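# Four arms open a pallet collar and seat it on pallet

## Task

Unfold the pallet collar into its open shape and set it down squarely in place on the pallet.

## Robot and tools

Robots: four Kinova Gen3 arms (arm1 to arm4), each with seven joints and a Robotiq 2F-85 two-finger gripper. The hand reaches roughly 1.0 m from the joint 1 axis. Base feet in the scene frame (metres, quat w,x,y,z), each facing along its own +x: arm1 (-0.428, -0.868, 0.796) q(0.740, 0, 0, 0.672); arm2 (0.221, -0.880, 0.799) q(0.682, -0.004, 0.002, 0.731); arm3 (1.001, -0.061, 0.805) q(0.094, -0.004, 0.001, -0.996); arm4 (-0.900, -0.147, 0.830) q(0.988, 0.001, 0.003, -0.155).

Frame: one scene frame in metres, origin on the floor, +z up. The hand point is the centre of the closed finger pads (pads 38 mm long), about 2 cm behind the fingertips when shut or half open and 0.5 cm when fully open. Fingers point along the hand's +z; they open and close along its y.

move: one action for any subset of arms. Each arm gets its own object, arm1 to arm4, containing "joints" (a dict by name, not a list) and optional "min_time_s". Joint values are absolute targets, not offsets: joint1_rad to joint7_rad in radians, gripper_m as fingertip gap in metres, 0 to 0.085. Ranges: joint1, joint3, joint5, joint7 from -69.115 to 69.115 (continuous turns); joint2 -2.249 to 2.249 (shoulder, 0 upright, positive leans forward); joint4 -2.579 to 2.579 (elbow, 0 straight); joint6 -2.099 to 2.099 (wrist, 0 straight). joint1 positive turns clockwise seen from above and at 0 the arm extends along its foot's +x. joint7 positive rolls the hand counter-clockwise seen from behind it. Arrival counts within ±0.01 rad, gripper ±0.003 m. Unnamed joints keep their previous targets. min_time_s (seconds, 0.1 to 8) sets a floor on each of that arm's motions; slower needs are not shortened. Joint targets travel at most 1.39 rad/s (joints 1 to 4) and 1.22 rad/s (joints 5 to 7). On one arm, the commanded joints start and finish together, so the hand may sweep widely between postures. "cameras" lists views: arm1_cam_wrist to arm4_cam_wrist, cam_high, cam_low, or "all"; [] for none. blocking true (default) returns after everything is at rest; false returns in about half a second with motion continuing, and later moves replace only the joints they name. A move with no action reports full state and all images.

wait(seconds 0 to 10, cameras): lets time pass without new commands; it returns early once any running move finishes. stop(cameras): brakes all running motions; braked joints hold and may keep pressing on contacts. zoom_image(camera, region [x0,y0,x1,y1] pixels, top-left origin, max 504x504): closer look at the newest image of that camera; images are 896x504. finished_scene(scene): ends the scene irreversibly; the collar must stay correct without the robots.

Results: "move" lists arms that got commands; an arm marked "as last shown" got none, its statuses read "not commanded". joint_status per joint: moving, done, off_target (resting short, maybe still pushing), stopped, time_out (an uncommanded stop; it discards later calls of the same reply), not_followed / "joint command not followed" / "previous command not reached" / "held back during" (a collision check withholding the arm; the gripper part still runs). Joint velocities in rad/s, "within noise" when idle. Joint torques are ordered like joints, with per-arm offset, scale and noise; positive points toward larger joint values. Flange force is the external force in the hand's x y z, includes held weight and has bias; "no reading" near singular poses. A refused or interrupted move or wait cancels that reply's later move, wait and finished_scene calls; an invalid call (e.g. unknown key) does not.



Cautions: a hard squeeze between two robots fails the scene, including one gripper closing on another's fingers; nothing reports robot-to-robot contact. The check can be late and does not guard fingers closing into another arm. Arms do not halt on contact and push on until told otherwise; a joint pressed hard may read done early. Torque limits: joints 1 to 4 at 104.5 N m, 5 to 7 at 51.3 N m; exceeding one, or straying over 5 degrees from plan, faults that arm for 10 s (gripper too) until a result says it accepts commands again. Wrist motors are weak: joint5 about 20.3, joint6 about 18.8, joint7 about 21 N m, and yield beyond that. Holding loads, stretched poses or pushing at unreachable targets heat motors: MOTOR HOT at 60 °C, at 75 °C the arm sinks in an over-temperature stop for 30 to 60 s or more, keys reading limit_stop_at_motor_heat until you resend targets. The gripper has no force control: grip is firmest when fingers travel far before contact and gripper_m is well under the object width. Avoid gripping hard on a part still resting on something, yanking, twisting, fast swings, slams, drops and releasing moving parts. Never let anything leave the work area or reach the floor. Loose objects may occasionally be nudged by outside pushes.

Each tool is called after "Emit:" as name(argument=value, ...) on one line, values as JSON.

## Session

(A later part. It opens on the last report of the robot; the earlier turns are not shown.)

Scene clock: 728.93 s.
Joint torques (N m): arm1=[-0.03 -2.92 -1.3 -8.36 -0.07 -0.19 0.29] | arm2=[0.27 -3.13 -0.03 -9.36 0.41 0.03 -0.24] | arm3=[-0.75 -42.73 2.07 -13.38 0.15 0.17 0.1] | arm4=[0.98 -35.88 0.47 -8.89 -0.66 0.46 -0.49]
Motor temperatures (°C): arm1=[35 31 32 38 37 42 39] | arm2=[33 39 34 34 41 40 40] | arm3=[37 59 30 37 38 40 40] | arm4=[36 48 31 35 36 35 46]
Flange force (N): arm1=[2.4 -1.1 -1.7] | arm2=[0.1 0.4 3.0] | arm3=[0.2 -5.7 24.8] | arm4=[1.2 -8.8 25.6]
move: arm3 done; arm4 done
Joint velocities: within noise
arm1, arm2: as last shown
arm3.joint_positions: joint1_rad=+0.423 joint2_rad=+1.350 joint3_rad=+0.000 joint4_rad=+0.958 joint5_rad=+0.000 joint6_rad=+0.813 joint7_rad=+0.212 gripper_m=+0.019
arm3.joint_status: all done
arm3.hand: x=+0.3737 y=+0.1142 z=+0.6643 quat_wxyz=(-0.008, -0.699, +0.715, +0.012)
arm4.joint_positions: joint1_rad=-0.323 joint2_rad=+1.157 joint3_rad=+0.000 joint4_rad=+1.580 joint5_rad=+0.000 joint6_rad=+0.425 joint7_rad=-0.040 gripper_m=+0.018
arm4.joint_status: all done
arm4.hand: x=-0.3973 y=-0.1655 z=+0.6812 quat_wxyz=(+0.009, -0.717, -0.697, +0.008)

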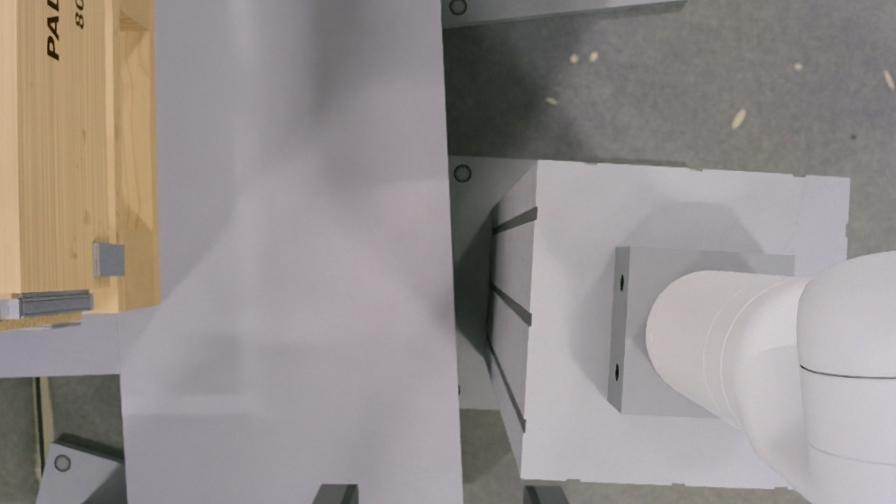

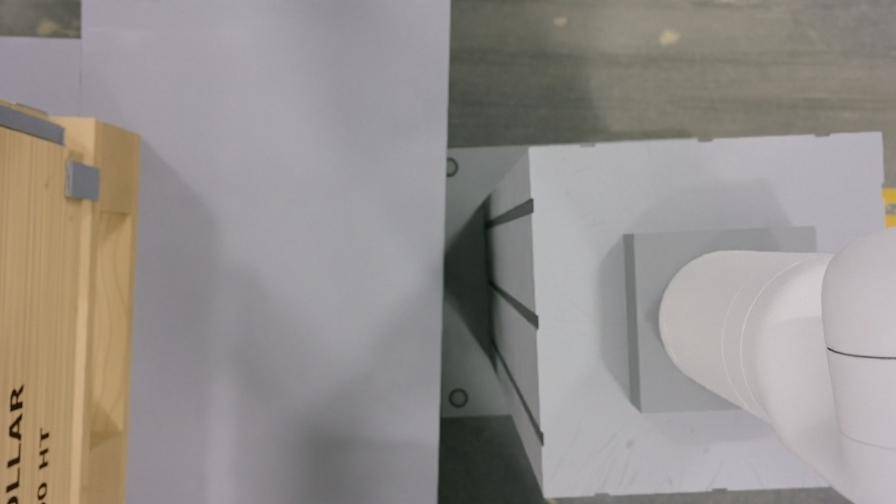

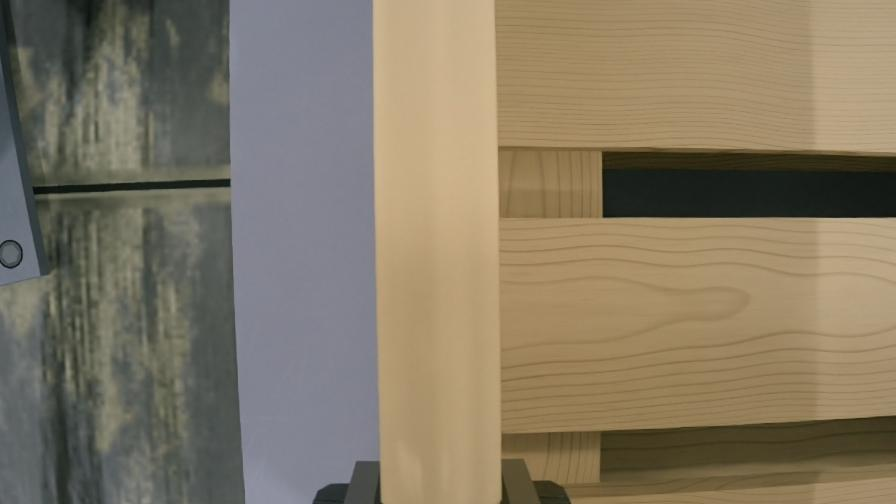

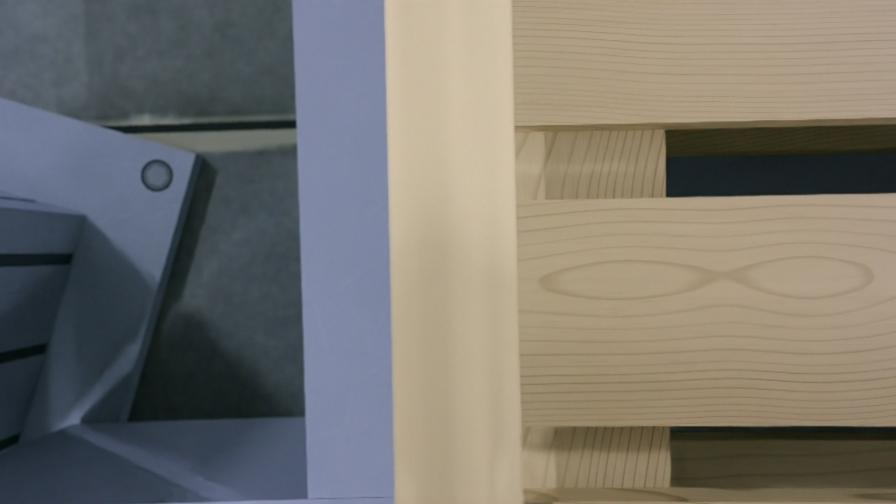

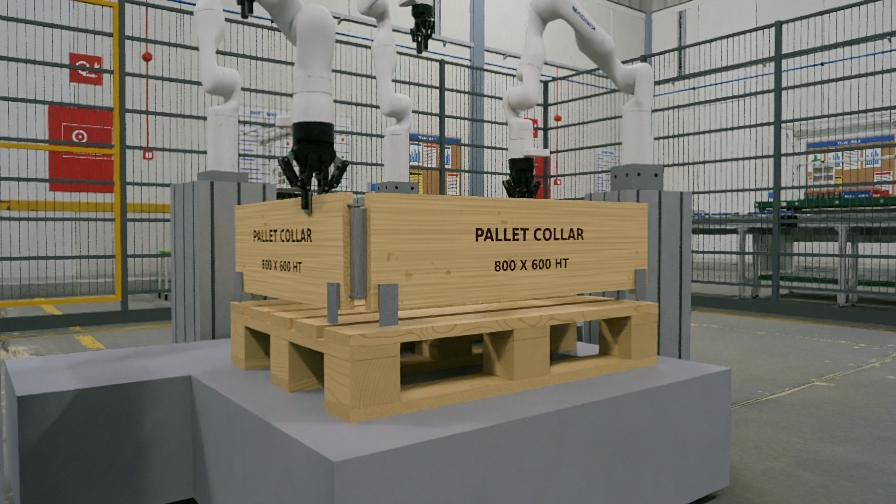

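Emit:
move(arm3={"joints":{"joint1_rad":0.4261,"joint2_rad":1.3603,"joint3_rad":0,"joint4_rad":0.9549,"joint5_rad":0,"joint6_rad":0.8063,"joint7_rad":0.2191},"min_time_s":1.5}, arm4={"joints":{"joint1_rad":-0.3260,"joint2_rad":1.1722,"joint3_rad":0,"joint4_rad":1.5657,"joint5_rad":0,"joint6_rad":0.4236,"joint7_rad":-0.0388},"min_time_s":1.5}, cameras=["arm1_cam_wrist","arm2_cam_wrist","cam_low"])

Emit:
zoom_image(camera="arm1_cam_wrist", region=[0, 220, 150, 340])

Emit:
zoom_image(camera="arm2_cam_wrist", region=[0, 80, 150, 210])

Emit:
zoom_image(camera="cam_low", region=[310, 275, 410, 345])

Emit:
zoom_image(camera="cam_low", region=[615, 265, 665, 315])

Emit:
zoom_image(camera="cam_low", region=[220, 260, 260, 310])

Scene clock: 740.53 s.
Joint torques (N m): arm1=[0 -2.96 -1.27 -8.4 0 -0.17 0.25] | arm2=[0.23 -3.16 0 -9.38 0.39 0.04 -0.22] | arm3=[-0.82 -42.32 2.1 -13.05 0.06 0.4 0.01] | arm4=[0.82 -36.3 0.33 -9.05 -0.56 0.39 -0.38]
Motor temperatures (°C): arm1=[35 31 32 38 37 42 39] | arm2=[33 39 34 34 41 40 40] | arm3=[37 58 30 37 38 40 40] | arm4=[36 47 31 35 36 35 46]
Flange force (N): arm1=[2.3 -1.2 -1.4] | arm2=[-0.1 0.3 3.0] | arm3=[0.1 -6.0 24.5] | arm4=[1.1 -9.1 25.8]
move: arm3 done; arm4 done
Joint velocities: within noise
arm1, arm2: as last shown
arm3.joint_positions: joint1_rad=+0.426 joint2_rad=+1.360 joint3_rad=+0.000 joint4_rad=+0.955 joint5_rad=+0.000 joint6_rad=+0.806 joint7_rad=+0.219 gripper_m=+0.019
arm3.joint_status: all done
arm3.hand: x=+0.3746 y=+0.1157 z=+0.6583 quat_wxyz=(-0.008, -0.701, +0.713, +0.012)
arm4.joint_positions: joint1_rad=-0.326 joint2_rad=+1.172 joint3_rad=+0.000 joint4_rad=+1.566 joint5_rad=+0.000 joint6_rad=+0.424 joint7_rad=-0.039 gripper_m=+0.018
arm4.joint_status: all done
arm4.hand: x=-0.3951 y=-0.1640 z=+0.6752 quat_wxyz=(+0.009, -0.715, -0.699, +0.008)

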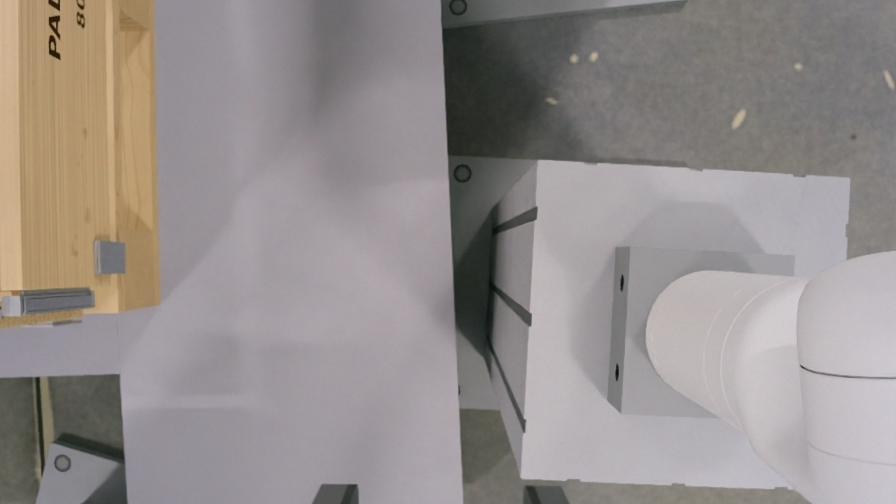

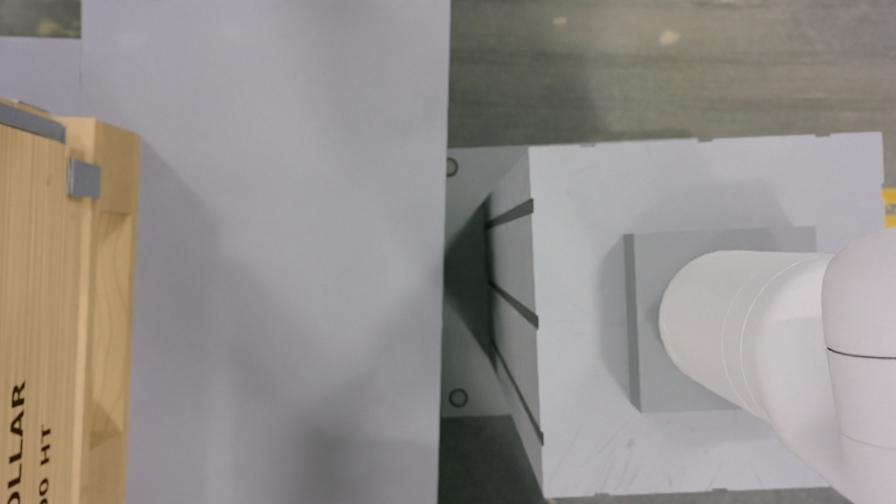

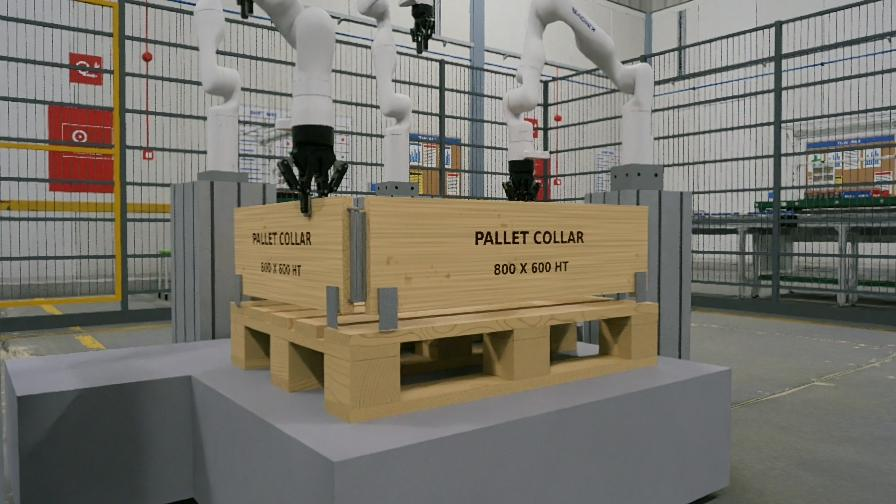

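Scaled by 3.360 from the camera's image (finer frame: 1280x720).

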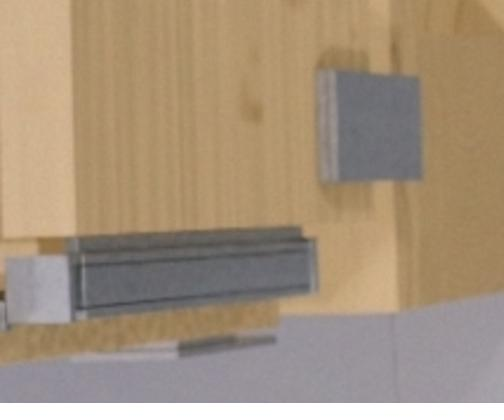

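Scaled by 3.360 from the camera's image (finer frame: 1280x720).

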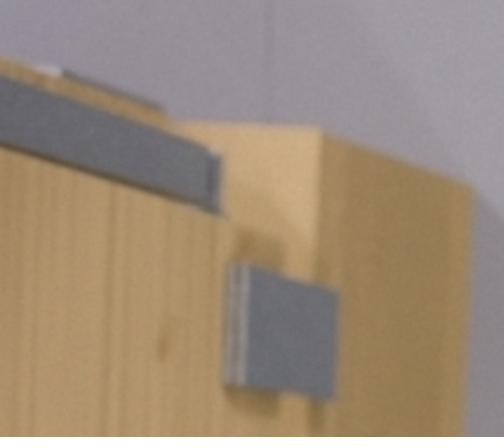

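Scaled by 5.040 from the camera's image (finer frame: 1280x720).

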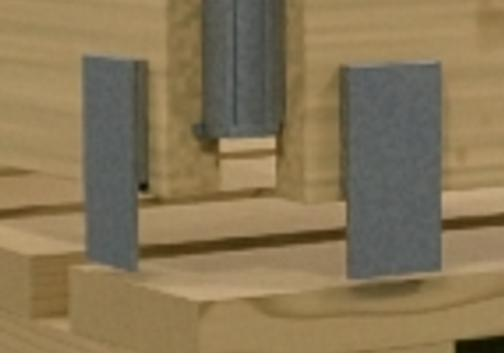

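Scaled by 10.080 from the camera's image (finer frame: 1280x720).

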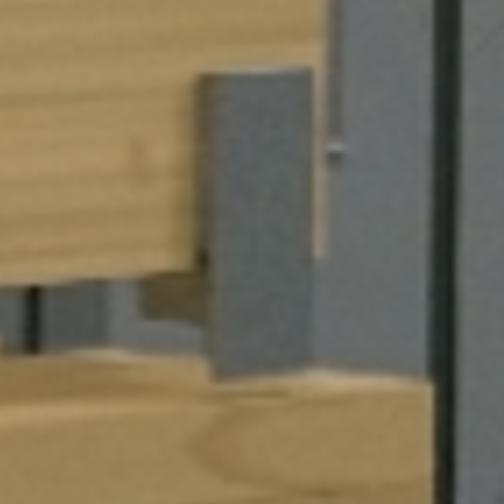

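Scaled by 10.080 from the camera's image (finer frame: 1280x720).

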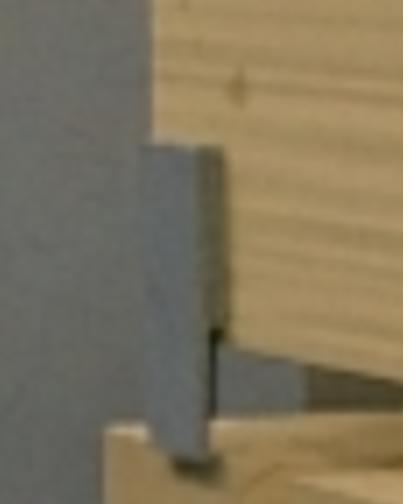

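Emit:
move(arm3={"joints":{"joint1_rad":0.4261,"joint2_rad":1.3661,"joint3_rad":0,"joint4_rad":0.9527,"joint5_rad":0,"joint6_rad":0.8027,"joint7_rad":0.2191},"min_time_s":1.5}, arm4={"joints":{"joint1_rad":-0.3260,"joint2_rad":1.1824,"joint3_rad":0,"joint4_rad":1.5603,"joint5_rad":0,"joint6_rad":0.4188,"joint7_rad":-0.0388},"min_time_s":1.5}, cameras=["cam_low"])

Emit:
zoom_image(camera="cam_low", region=[310, 275, 410, 345])

Emit:
zoom_image(camera="cam_low", region=[615, 265, 665, 315])

Emit:
zoom_image(camera="cam_low", region=[220, 270, 260, 320])

Scene clock: 747.03 s.
Joint torques (N m): arm1=[-0.02 -2.88 -1.32 -8.38 -0.03 -0.17 0.3] | arm2=[0.2 -3.11 0.05 -9.34 0.41 0.07 -0.25] | arm3=[-0.8 -42.94 1.99 -13.47 -0.04 0.17 -0.02] | arm4=[0.84 -36.06 0.37 -8.9 -0.54 0.46 -0.4]
Motor temperatures (°C): arm1=[35 31 32 38 37 42 39] | arm2=[33 39 34 34 41 40 40] | arm3=[37 58 30 37 38 40 40] | arm4=[36 47 31 35 36 35 46]
Flange force (N): arm1=[2.4 -1.0 -1.5] | arm2=[-0.1 0.4 3.0] | arm3=[0.2 -6.6 24.9] | arm4=[1.1 -9.3 25.2]
move: arm3 done; arm4 done
Joint velocities: within noise
arm1, arm2: as last shown
arm3.joint_positions: joint1_rad=+0.426 joint2_rad=+1.366 joint3_rad=+0.000 joint4_rad=+0.953 joint5_rad=+0.000 joint6_rad=+0.803 joint7_rad=+0.219 gripper_m=+0.019
arm3.joint_status: all done
arm3.hand: x=+0.3749 y=+0.1157 z=+0.6551 quat_wxyz=(-0.008, -0.701, +0.713, +0.012)
arm4.joint_positions: joint1_rad=-0.326 joint2_rad=+1.182 joint3_rad=+0.000 joint4_rad=+1.560 joint5_rad=+0.000 joint6_rad=+0.419 joint7_rad=-0.039 gripper_m=+0.018
arm4.joint_status: all done
arm4.hand: x=-0.3949 y=-0.1640 z=+0.6706 quat_wxyz=(+0.009, -0.715, -0.699, +0.008)

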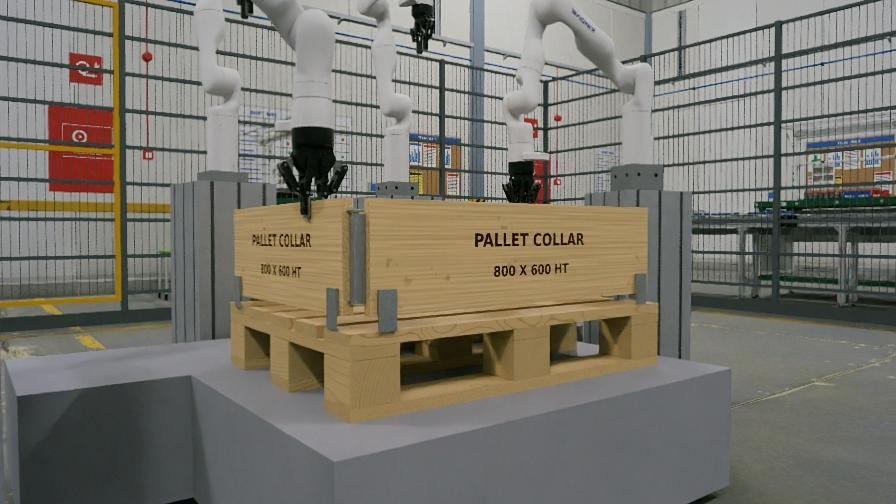

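Scaled by 5.040 from the camera's image (finer frame: 1280x720).

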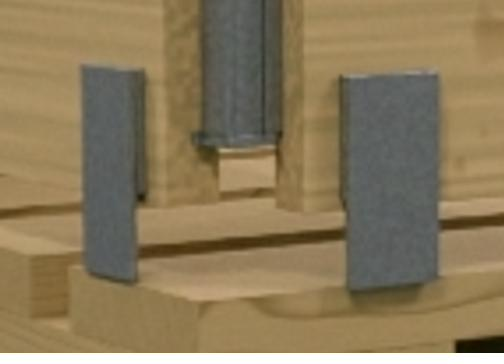

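Scaled by 10.080 from the camera's image (finer frame: 1280x720).

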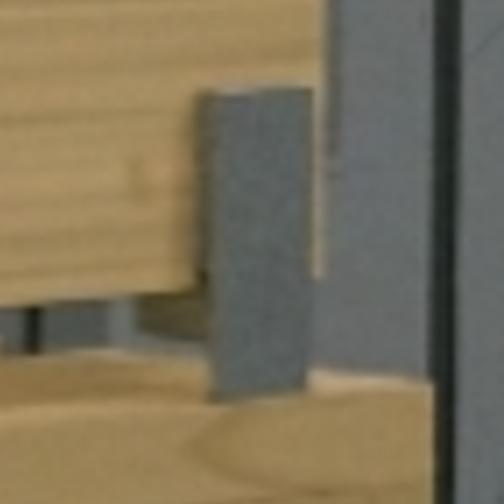

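Scaled by 10.080 from the camera's image (finer frame: 1280x720).

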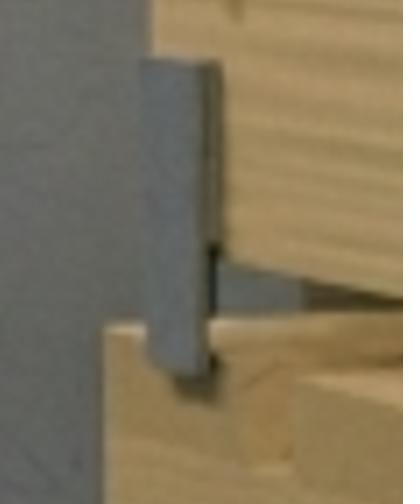

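Emit:
move(arm3={"joints":{"joint1_rad":0.4261,"joint2_rad":1.3725,"joint3_rad":0,"joint4_rad":0.9503,"joint5_rad":0,"joint6_rad":0.7987,"joint7_rad":0.2191},"min_time_s":1.5}, arm4={"joints":{"joint1_rad":-0.3260,"joint2_rad":1.1902,"joint3_rad":0,"joint4_rad":1.5562,"joint5_rad":0,"joint6_rad":0.4151,"joint7_rad":-0.0388},"min_time_s":1.5}, cameras=["arm1_cam_wrist","arm2_cam_wrist","cam_low"])

Emit:
zoom_image(camera="cam_low", region=[310, 275, 410, 345])

Emit:
zoom_image(camera="cam_low", region=[615, 265, 665, 315])

Emit:
zoom_image(camera="cam_low", region=[220, 270, 260, 320])

Emit:
zoom_image(camera="arm1_cam_wrist", region=[0, 220, 150, 340])

Emit:
zoom_image(camera="arm2_cam_wrist", region=[0, 80, 150, 210])

Scene clock: 750.50 s.
Joint torques (N m): arm1=[0.04 -3.05 -1.33 -8.36 -0.03 -0.14 0.28] | arm2=[0.24 -3.13 -0.01 -9.38 0.4 0.04 -0.26] | arm3=[1.23 -27.36 2.68 -9.5 0.15 -1.06 0.02] | arm4=[0.89 -36.9 0.94 -9.51 -0.36 0.24 -0.44]
Motor temperatures (°C): arm1=[35 31 32 38 37 42 39] | arm2=[33 39 34 34 41 40 40] | arm3=[37 58 30 37 38 40 40] | arm4=[36 47 31 35 36 35 46]
Flange force (N): arm1=[2.4 -1.5 -1.5] | arm2=[0.1 0.4 3.0] | arm3=[4.5 -10.3 -2.4] | arm4=[1.2 -10.5 26.0]
move: arm3 done; arm4 done
Joint velocities: within noise
arm1, arm2: as last shown
arm3.joint_positions: joint1_rad=+0.426 joint2_rad=+1.373 joint3_rad=+0.000 joint4_rad=+0.950 joint5_rad=+0.000 joint6_rad=+0.799 joint7_rad=+0.219 gripper_m=+0.019
arm3.joint_status: all done
arm3.hand: x=+0.3751 y=+0.1156 z=+0.6516 quat_wxyz=(-0.008, -0.701, +0.713, +0.012)
arm4.joint_positions: joint1_rad=-0.326 joint2_rad=+1.190 joint3_rad=+0.000 joint4_rad=+1.556 joint5_rad=+0.000 joint6_rad=+0.415 joint7_rad=-0.039 gripper_m=+0.018
arm4.joint_status: all done
arm4.hand: x=-0.3947 y=-0.1640 z=+0.6671 quat_wxyz=(+0.009, -0.715, -0.699, +0.008)

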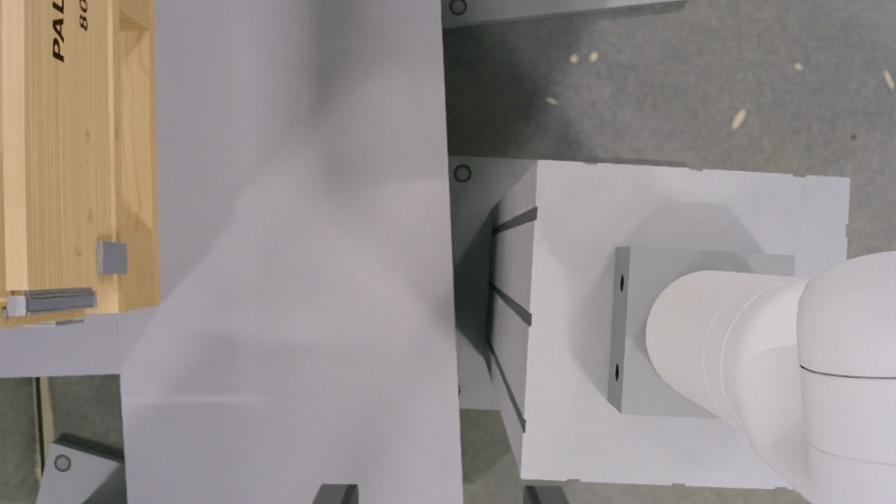

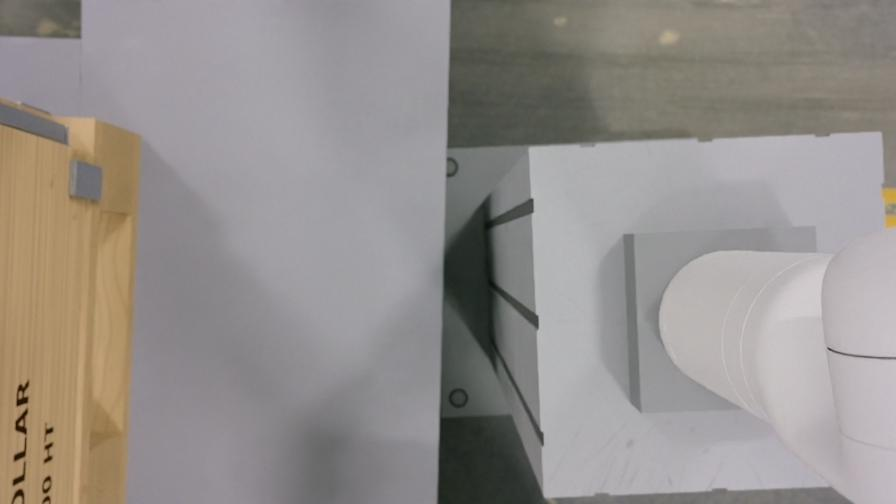

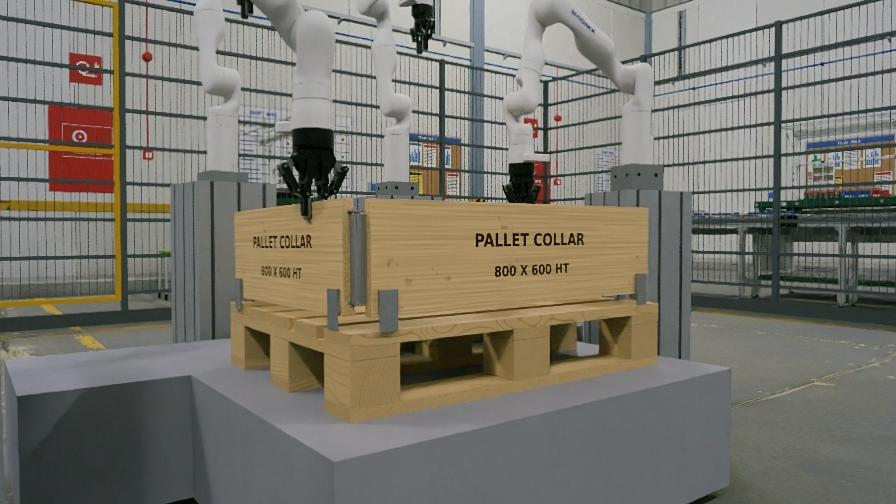

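Scaled by 5.040 from the camera's image (finer frame: 1280x720).

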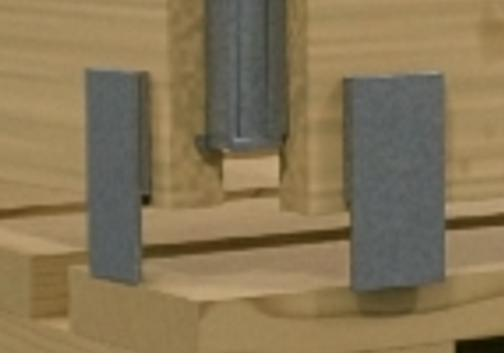

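Scaled by 10.080 from the camera's image (finer frame: 1280x720).

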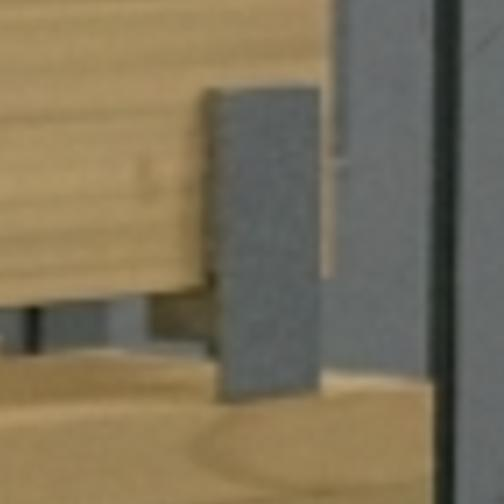

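Scaled by 10.080 from the camera's image (finer frame: 1280x720).

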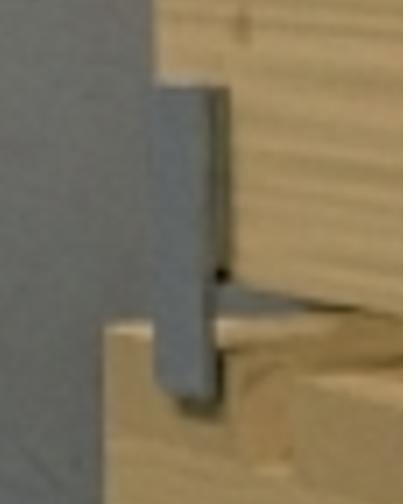

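Scaled by 3.360 from the camera's image (finer frame: 1280x720).

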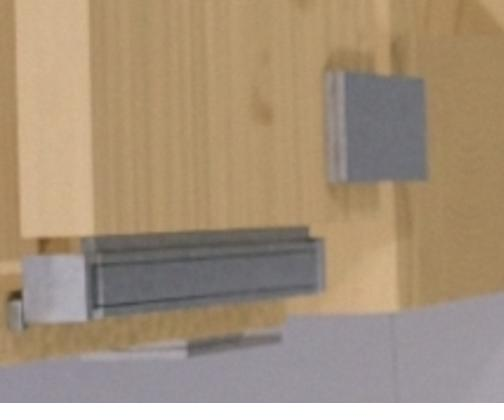

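Scaled by 3.360 from the camera's image (finer frame: 1280x720).

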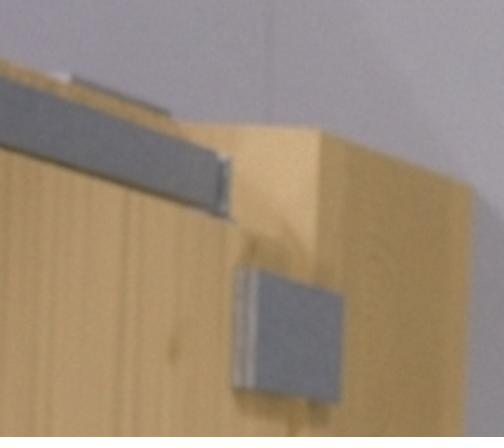

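Emit:
move(arm3={"joints":{"joint1_rad":0.4261,"joint2_rad":1.3648,"joint3_rad":0,"joint4_rad":0.9545,"joint5_rad":0,"joint6_rad":0.8023,"joint7_rad":0.2191},"min_time_s":1})

Emit:
move(arm3={"joints":{"joint1_rad":0.4290,"joint2_rad":1.3501,"joint3_rad":0,"joint4_rad":0.9960,"joint5_rad":0,"joint6_rad":0.7755,"joint7_rad":0.1999},"min_time_s":1.5}, arm4={"joints":{"joint1_rad":-0.3260,"joint2_rad":1.1910,"joint3_rad":0,"joint4_rad":1.5531,"joint5_rad":0,"joint6_rad":0.4175,"joint7_rad":-0.0508},"min_time_s":1.5}, cameras=["arm1_cam_wrist","arm2_cam_wrist","arm3_cam_wrist","arm4_cam_wrist","cam_low"])

Emit:
zoom_image(camera="cam_low", region=[310, 275, 410, 345])

Emit:
zoom_image(camera="cam_low", region=[615, 265, 665, 315])

Emit:
zoom_image(camera="cam_low", region=[220, 270, 260, 320])

Emit:
zoom_image(camera="arm1_cam_wrist", region=[0, 220, 150, 340])

Emit:
zoom_image(camera="arm2_cam_wrist", region=[0, 80, 150, 210])

Scene clock: 765.70 s.
Joint torques (N m): arm1=[0 -2.98 -1.28 -8.29 -0.02 -0.15 0.24] | arm2=[0.22 -3.13 -0.03 -9.37 0.41 0.08 -0.24] | arm3=[-0.8 -43.49 1.44 -13.8 -0.4 -0.06 -0.03] | arm4=[0.94 -35.06 0.77 -8.65 -0.5 0.42 -0.54]
Motor temperatures (°C): arm1=[35 31 32 38 37 42 39] | arm2=[33 38 34 34 41 40 40] | arm3=[36 56 30 37 38 40 40] | arm4=[36 47 31 35 36 35 46]
Flange force (N): arm1=[2.4 -1.4 -1.8] | arm2=[0.1 0.4 3.1] | arm3=[0.2 -6.5 25.5] | arm4=[1.1 -9.4 23.1]
move: arm3 done
Joint velocities: within noise
arm1.joint_positions: joint1_rad=-0.178 joint2_rad=-0.300 joint3_rad=+0.000 joint4_rad=+1.600 joint5_rad=+0.000 joint6_rad=+1.840 joint7_rad=+3.000 gripper_m=+0.032
arm1.joint_status: not commanded
arm1.hand: x=-0.4183 y=-0.6871 z=+1.2551 quat_wxyz=(-0.001, +1.000, -0.030, +0.000)
arm2.joint_positions: joint1_rad=-0.118 joint2_rad=-0.300 joint3_rad=+0.000 joint4_rad=+1.600 joint5_rad=+0.000 joint6_rad=+1.840 joint7_rad=+3.000 gripper_m=+0.032
arm2.joint_status: not commanded
arm2.hand: x=+0.2106 y=-0.6955 z=+1.2573 quat_wxyz=(+0.003, +1.000, +0.023, +0.002)
arm3.joint_positions: joint1_rad=+0.426 joint2_rad=+1.365 joint3_rad=+0.000 joint4_rad=+0.955 joint5_rad=+0.000 joint6_rad=+0.802 joint7_rad=+0.219 gripper_m=+0.019
arm3.joint_status: all done
arm3.hand: x=+0.3751 y=+0.1157 z=+0.6555 quat_wxyz=(-0.008, -0.701, +0.713, +0.012)
arm4: as last shown
pictures: none

Scene clock: 767.50 s.
Joint torques (N m): arm1=[-0.06 -2.97 -1.33 -8.32 0.02 -0.14 0.29] | arm2=[0.24 -3.12 -0.05 -9.38 0.4 0.07 -0.24] | arm3=[-0.02 -41.78 2.05 -12.07 -0.36 0.62 -0.11] | arm4=[0.34 -34.29 0.57 -7.22 0.25 0.98 0.26]
Motor temperatures (°C): arm1=[35 31 32 38 37 42 39] | arm2=[33 38 34 34 41 40 40] | arm3=[36 56 30 37 38 40 40] | arm4=[36 47 31 35 36 35 46]
Flange force (N): arm1=[2.4 -1.3 -1.6] | arm2=[0.2 0.4 3.1] | arm3=[0.3 -3.2 25.2] | arm4=[1.4 -6.2 23.3]
move: arm3 done; arm4 done
Joint velocities: within noise
arm1, arm2: as last shown
arm3.joint_positions: joint1_rad=+0.429 joint2_rad=+1.350 joint3_rad=+0.000 joint4_rad=+0.996 joint5_rad=+0.000 joint6_rad=+0.775 joint7_rad=+0.200 gripper_m=+0.019
arm3.joint_status: all done
arm3.hand: x=+0.3826 y=+0.1157 z=+0.6554 quat_wxyz=(-0.008, -0.693, +0.721, +0.012)
arm4.joint_positions: joint1_rad=-0.326 joint2_rad=+1.191 joint3_rad=+0.000 joint4_rad=+1.553 joint5_rad=+0.000 joint6_rad=+0.417 joint7_rad=-0.051 gripper_m=+0.018
arm4.joint_status: all done
arm4.hand: x=-0.3940 y=-0.1640 z=+0.6671 quat_wxyz=(+0.009, -0.720, -0.694, +0.008)

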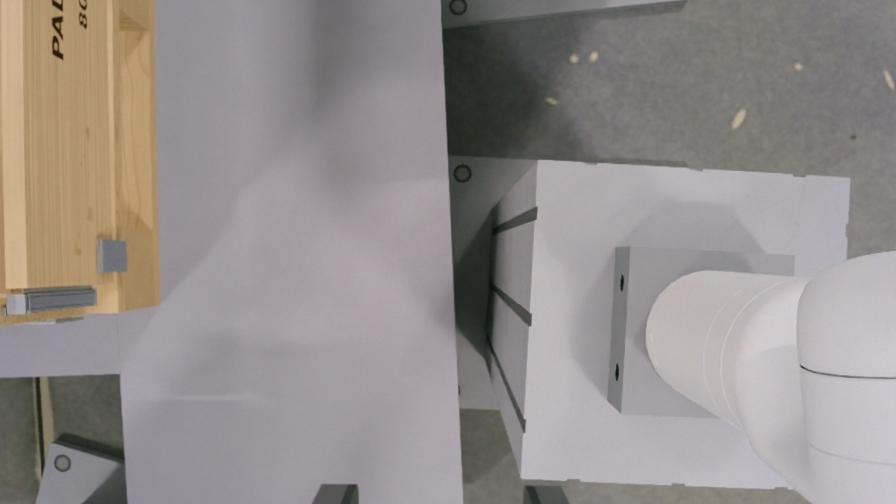

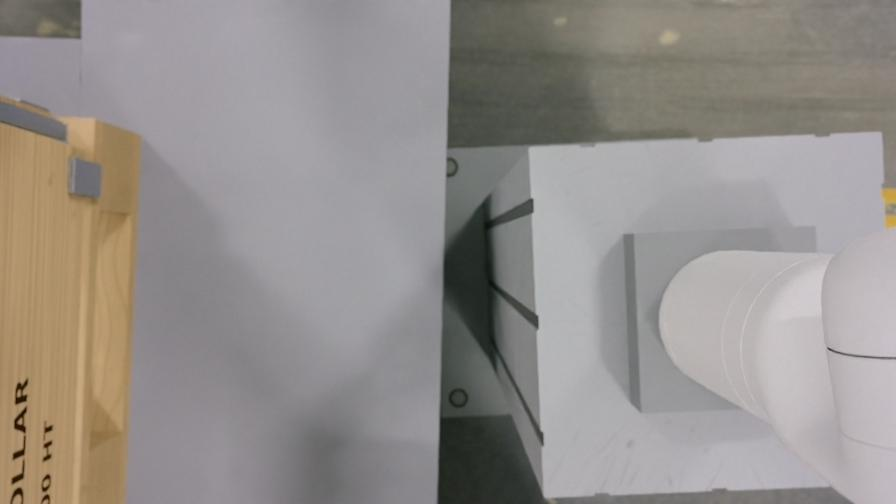

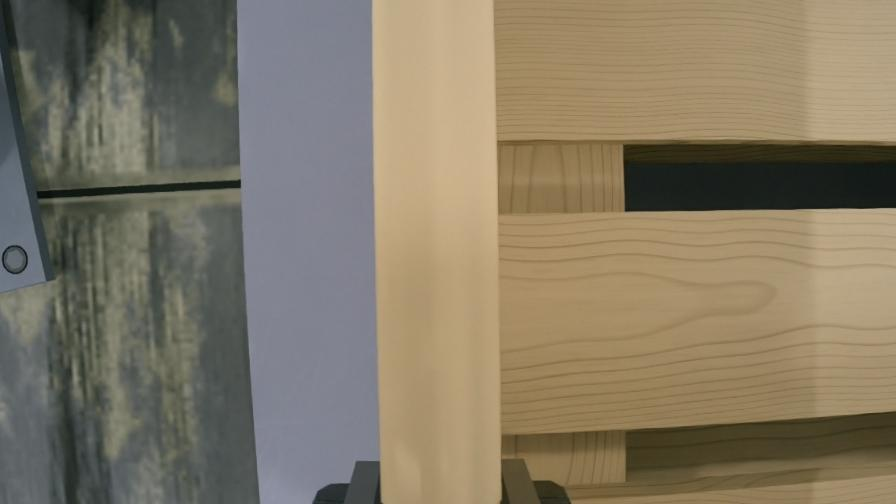

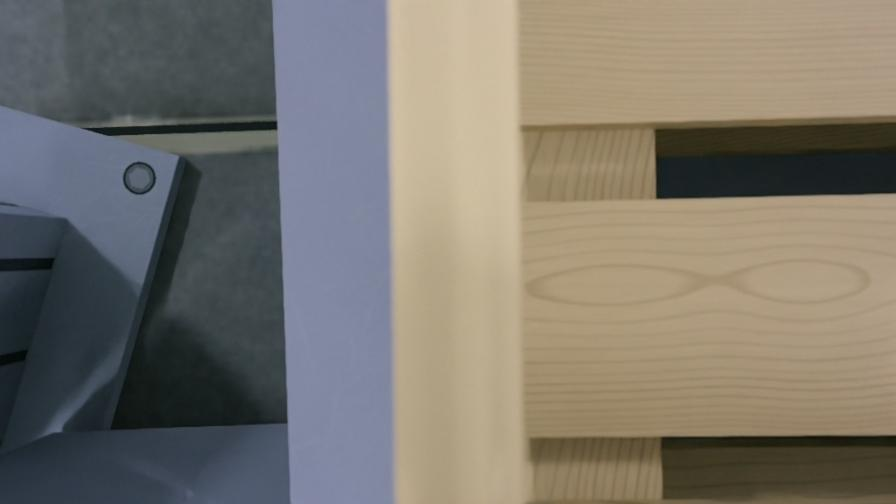

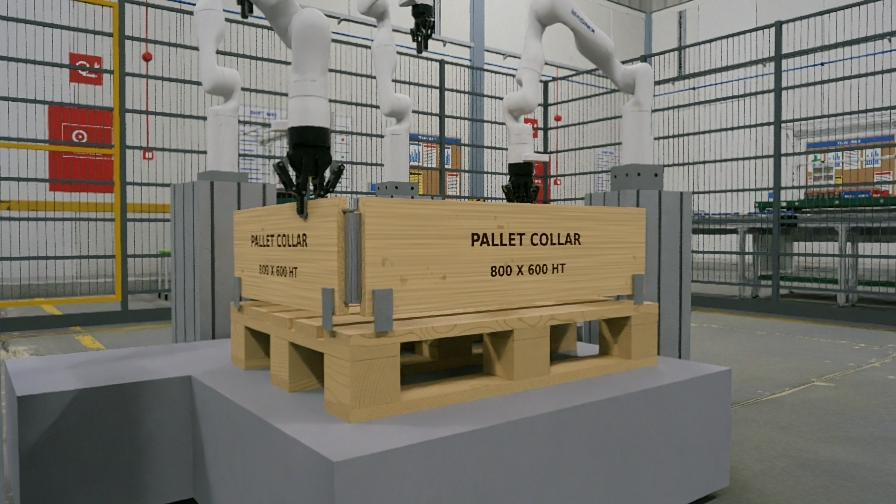

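Scaled by 5.040 from the camera's image (finer frame: 1280x720).

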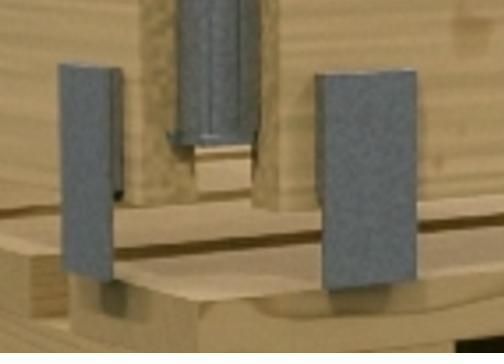

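Scaled by 10.080 from the camera's image (finer frame: 1280x720).

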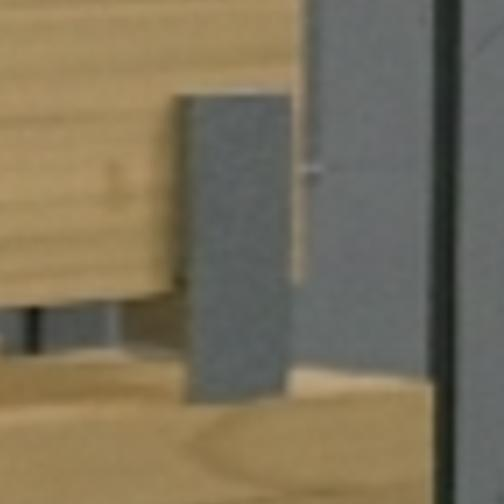

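Scaled by 10.080 from the camera's image (finer frame: 1280x720).

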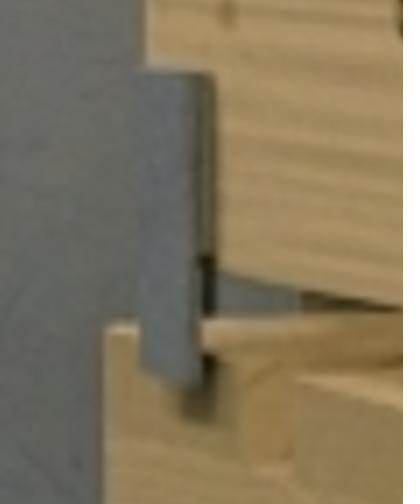

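Scaled by 3.360 from the camera's image (finer frame: 1280x720).

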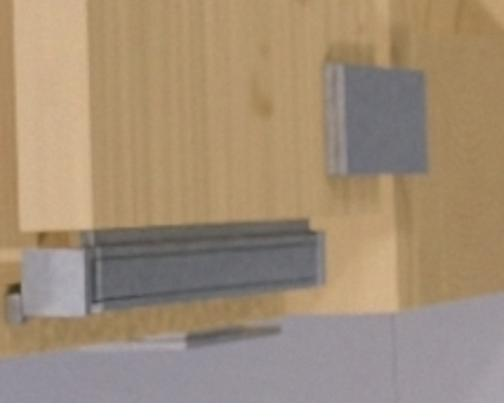

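Scaled by 3.360 from the camera's image (finer frame: 1280x720).

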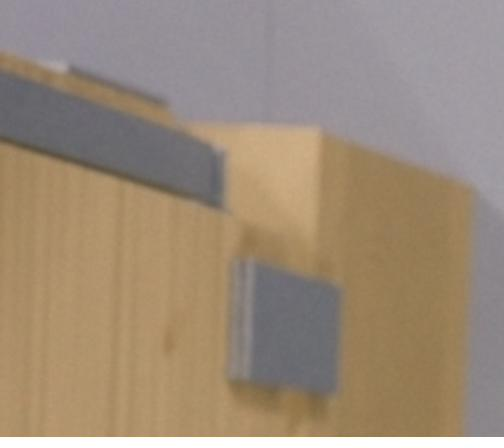

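Emit:
move(arm1={"joints":{"joint1_rad":-1.0303,"joint2_rad":0.935,"joint3_rad":0,"joint4_rad":2.2096,"joint5_rad":1.7958,"joint6_rad":0.8506,"joint7_rad":1.567},"min_time_s":2.5}, cameras=["arm1_cam_wrist"])

Scene clock: 777.37 s.
Joint torques (N m): arm1=[-0.12 -16.89 1.1 -0.27 -0.1 2.15 0.25] | arm2=[0.19 -3.12 0 -9.31 0.39 0.06 -0.27] | arm3=[0.02 -41.8 2 -12.15 -0.31 0.58 -0.13] | arm4=[0.31 -34.26 0.55 -7.22 0.27 0.99 0.27]
Motor temperatures (°C): arm1=[35 31 32 38 37 42 39] | arm2=[33 38 34 34 41 40 40] | arm3=[36 58 30 37 38 40 40] | arm4=[36 47 31 35 36 35 46]
Flange force (N): arm1=[-0.3 0.6 2.1] | arm2=[0.1 0.3 2.9] | arm3=[0.5 -3.4 25.1] | arm4=[1.3 -6.3 23.3]
move: arm1 done
Joint velocities: within noise
arm1.joint_positions: joint1_rad=-1.030 joint2_rad=+0.935 joint3_rad=+0.000 joint4_rad=+2.210 joint5_rad=+1.796 joint6_rad=+0.851 joint7_rad=+1.567 gripper_m=+0.032
arm1.joint_status: all done
arm1.hand: x=-0.5912 y=-0.4329 z=+0.8103 quat_wxyz=(-0.225, +0.763, +0.498, +0.345)
arm2, arm3, arm4: as last shown

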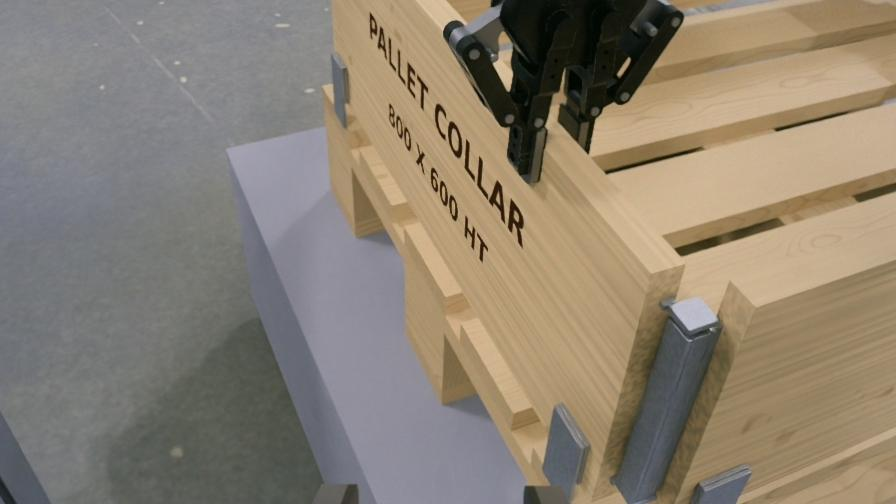

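Emit:
zoom_image(camera="arm1_cam_wrist", region=[300, 30, 480, 210])

Emit:
zoom_image(camera="arm1_cam_wrist", region=[440, 290, 760, 504])

Scaled by 2.800 from the camera's image (finer frame: 1280x720).

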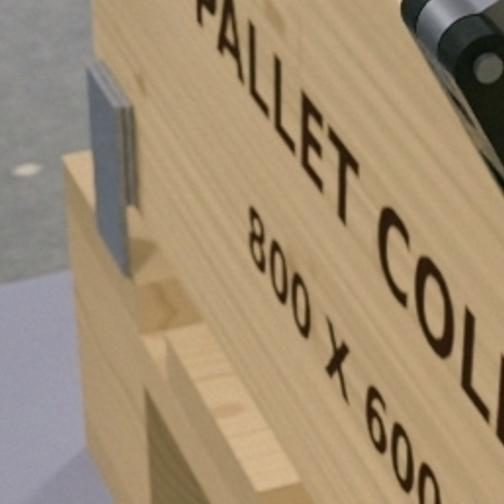

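Scaled by 1.575 from the camera's image (finer frame: 1280x720).

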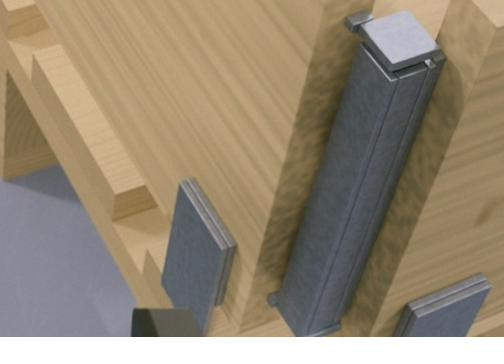

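Emit:
zoom_image(camera="arm1_cam_wrist", region=[310, 70, 390, 150])

Emit:
zoom_image(camera="arm1_cam_wrist", region=[430, 270, 560, 430])

Emit:
zoom_image(camera="arm1_cam_wrist", region=[500, 380, 640, 504])

Scaled by 6.300 from the camera's image (finer frame: 1280x720).

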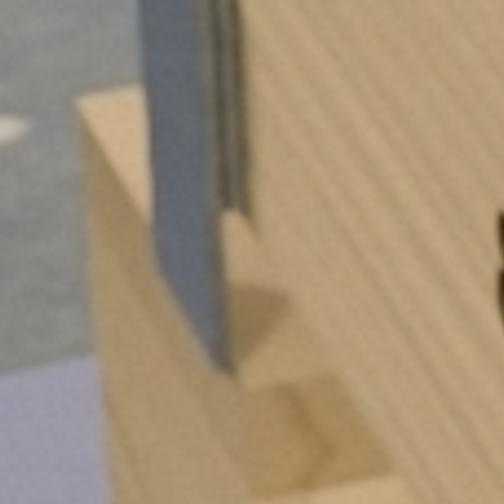

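Scaled by 3.150 from the camera's image (finer frame: 1280x720).

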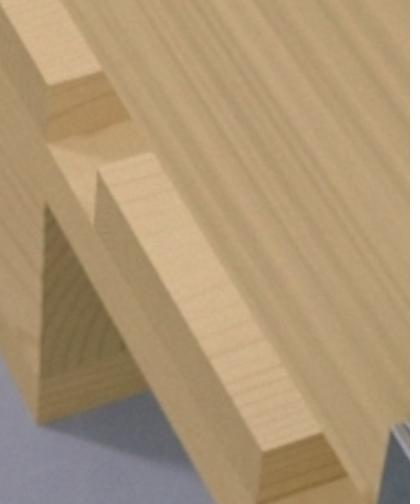

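Scaled by 3.600 from the camera's image (finer frame: 1280x720).

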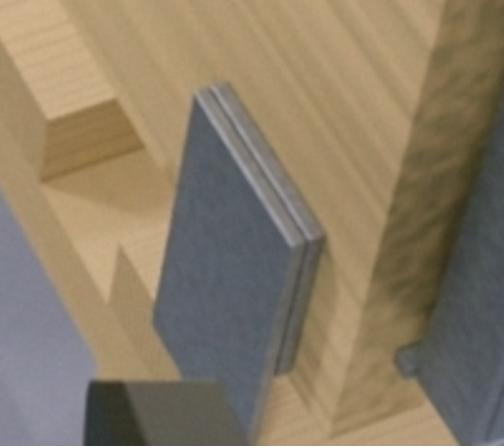

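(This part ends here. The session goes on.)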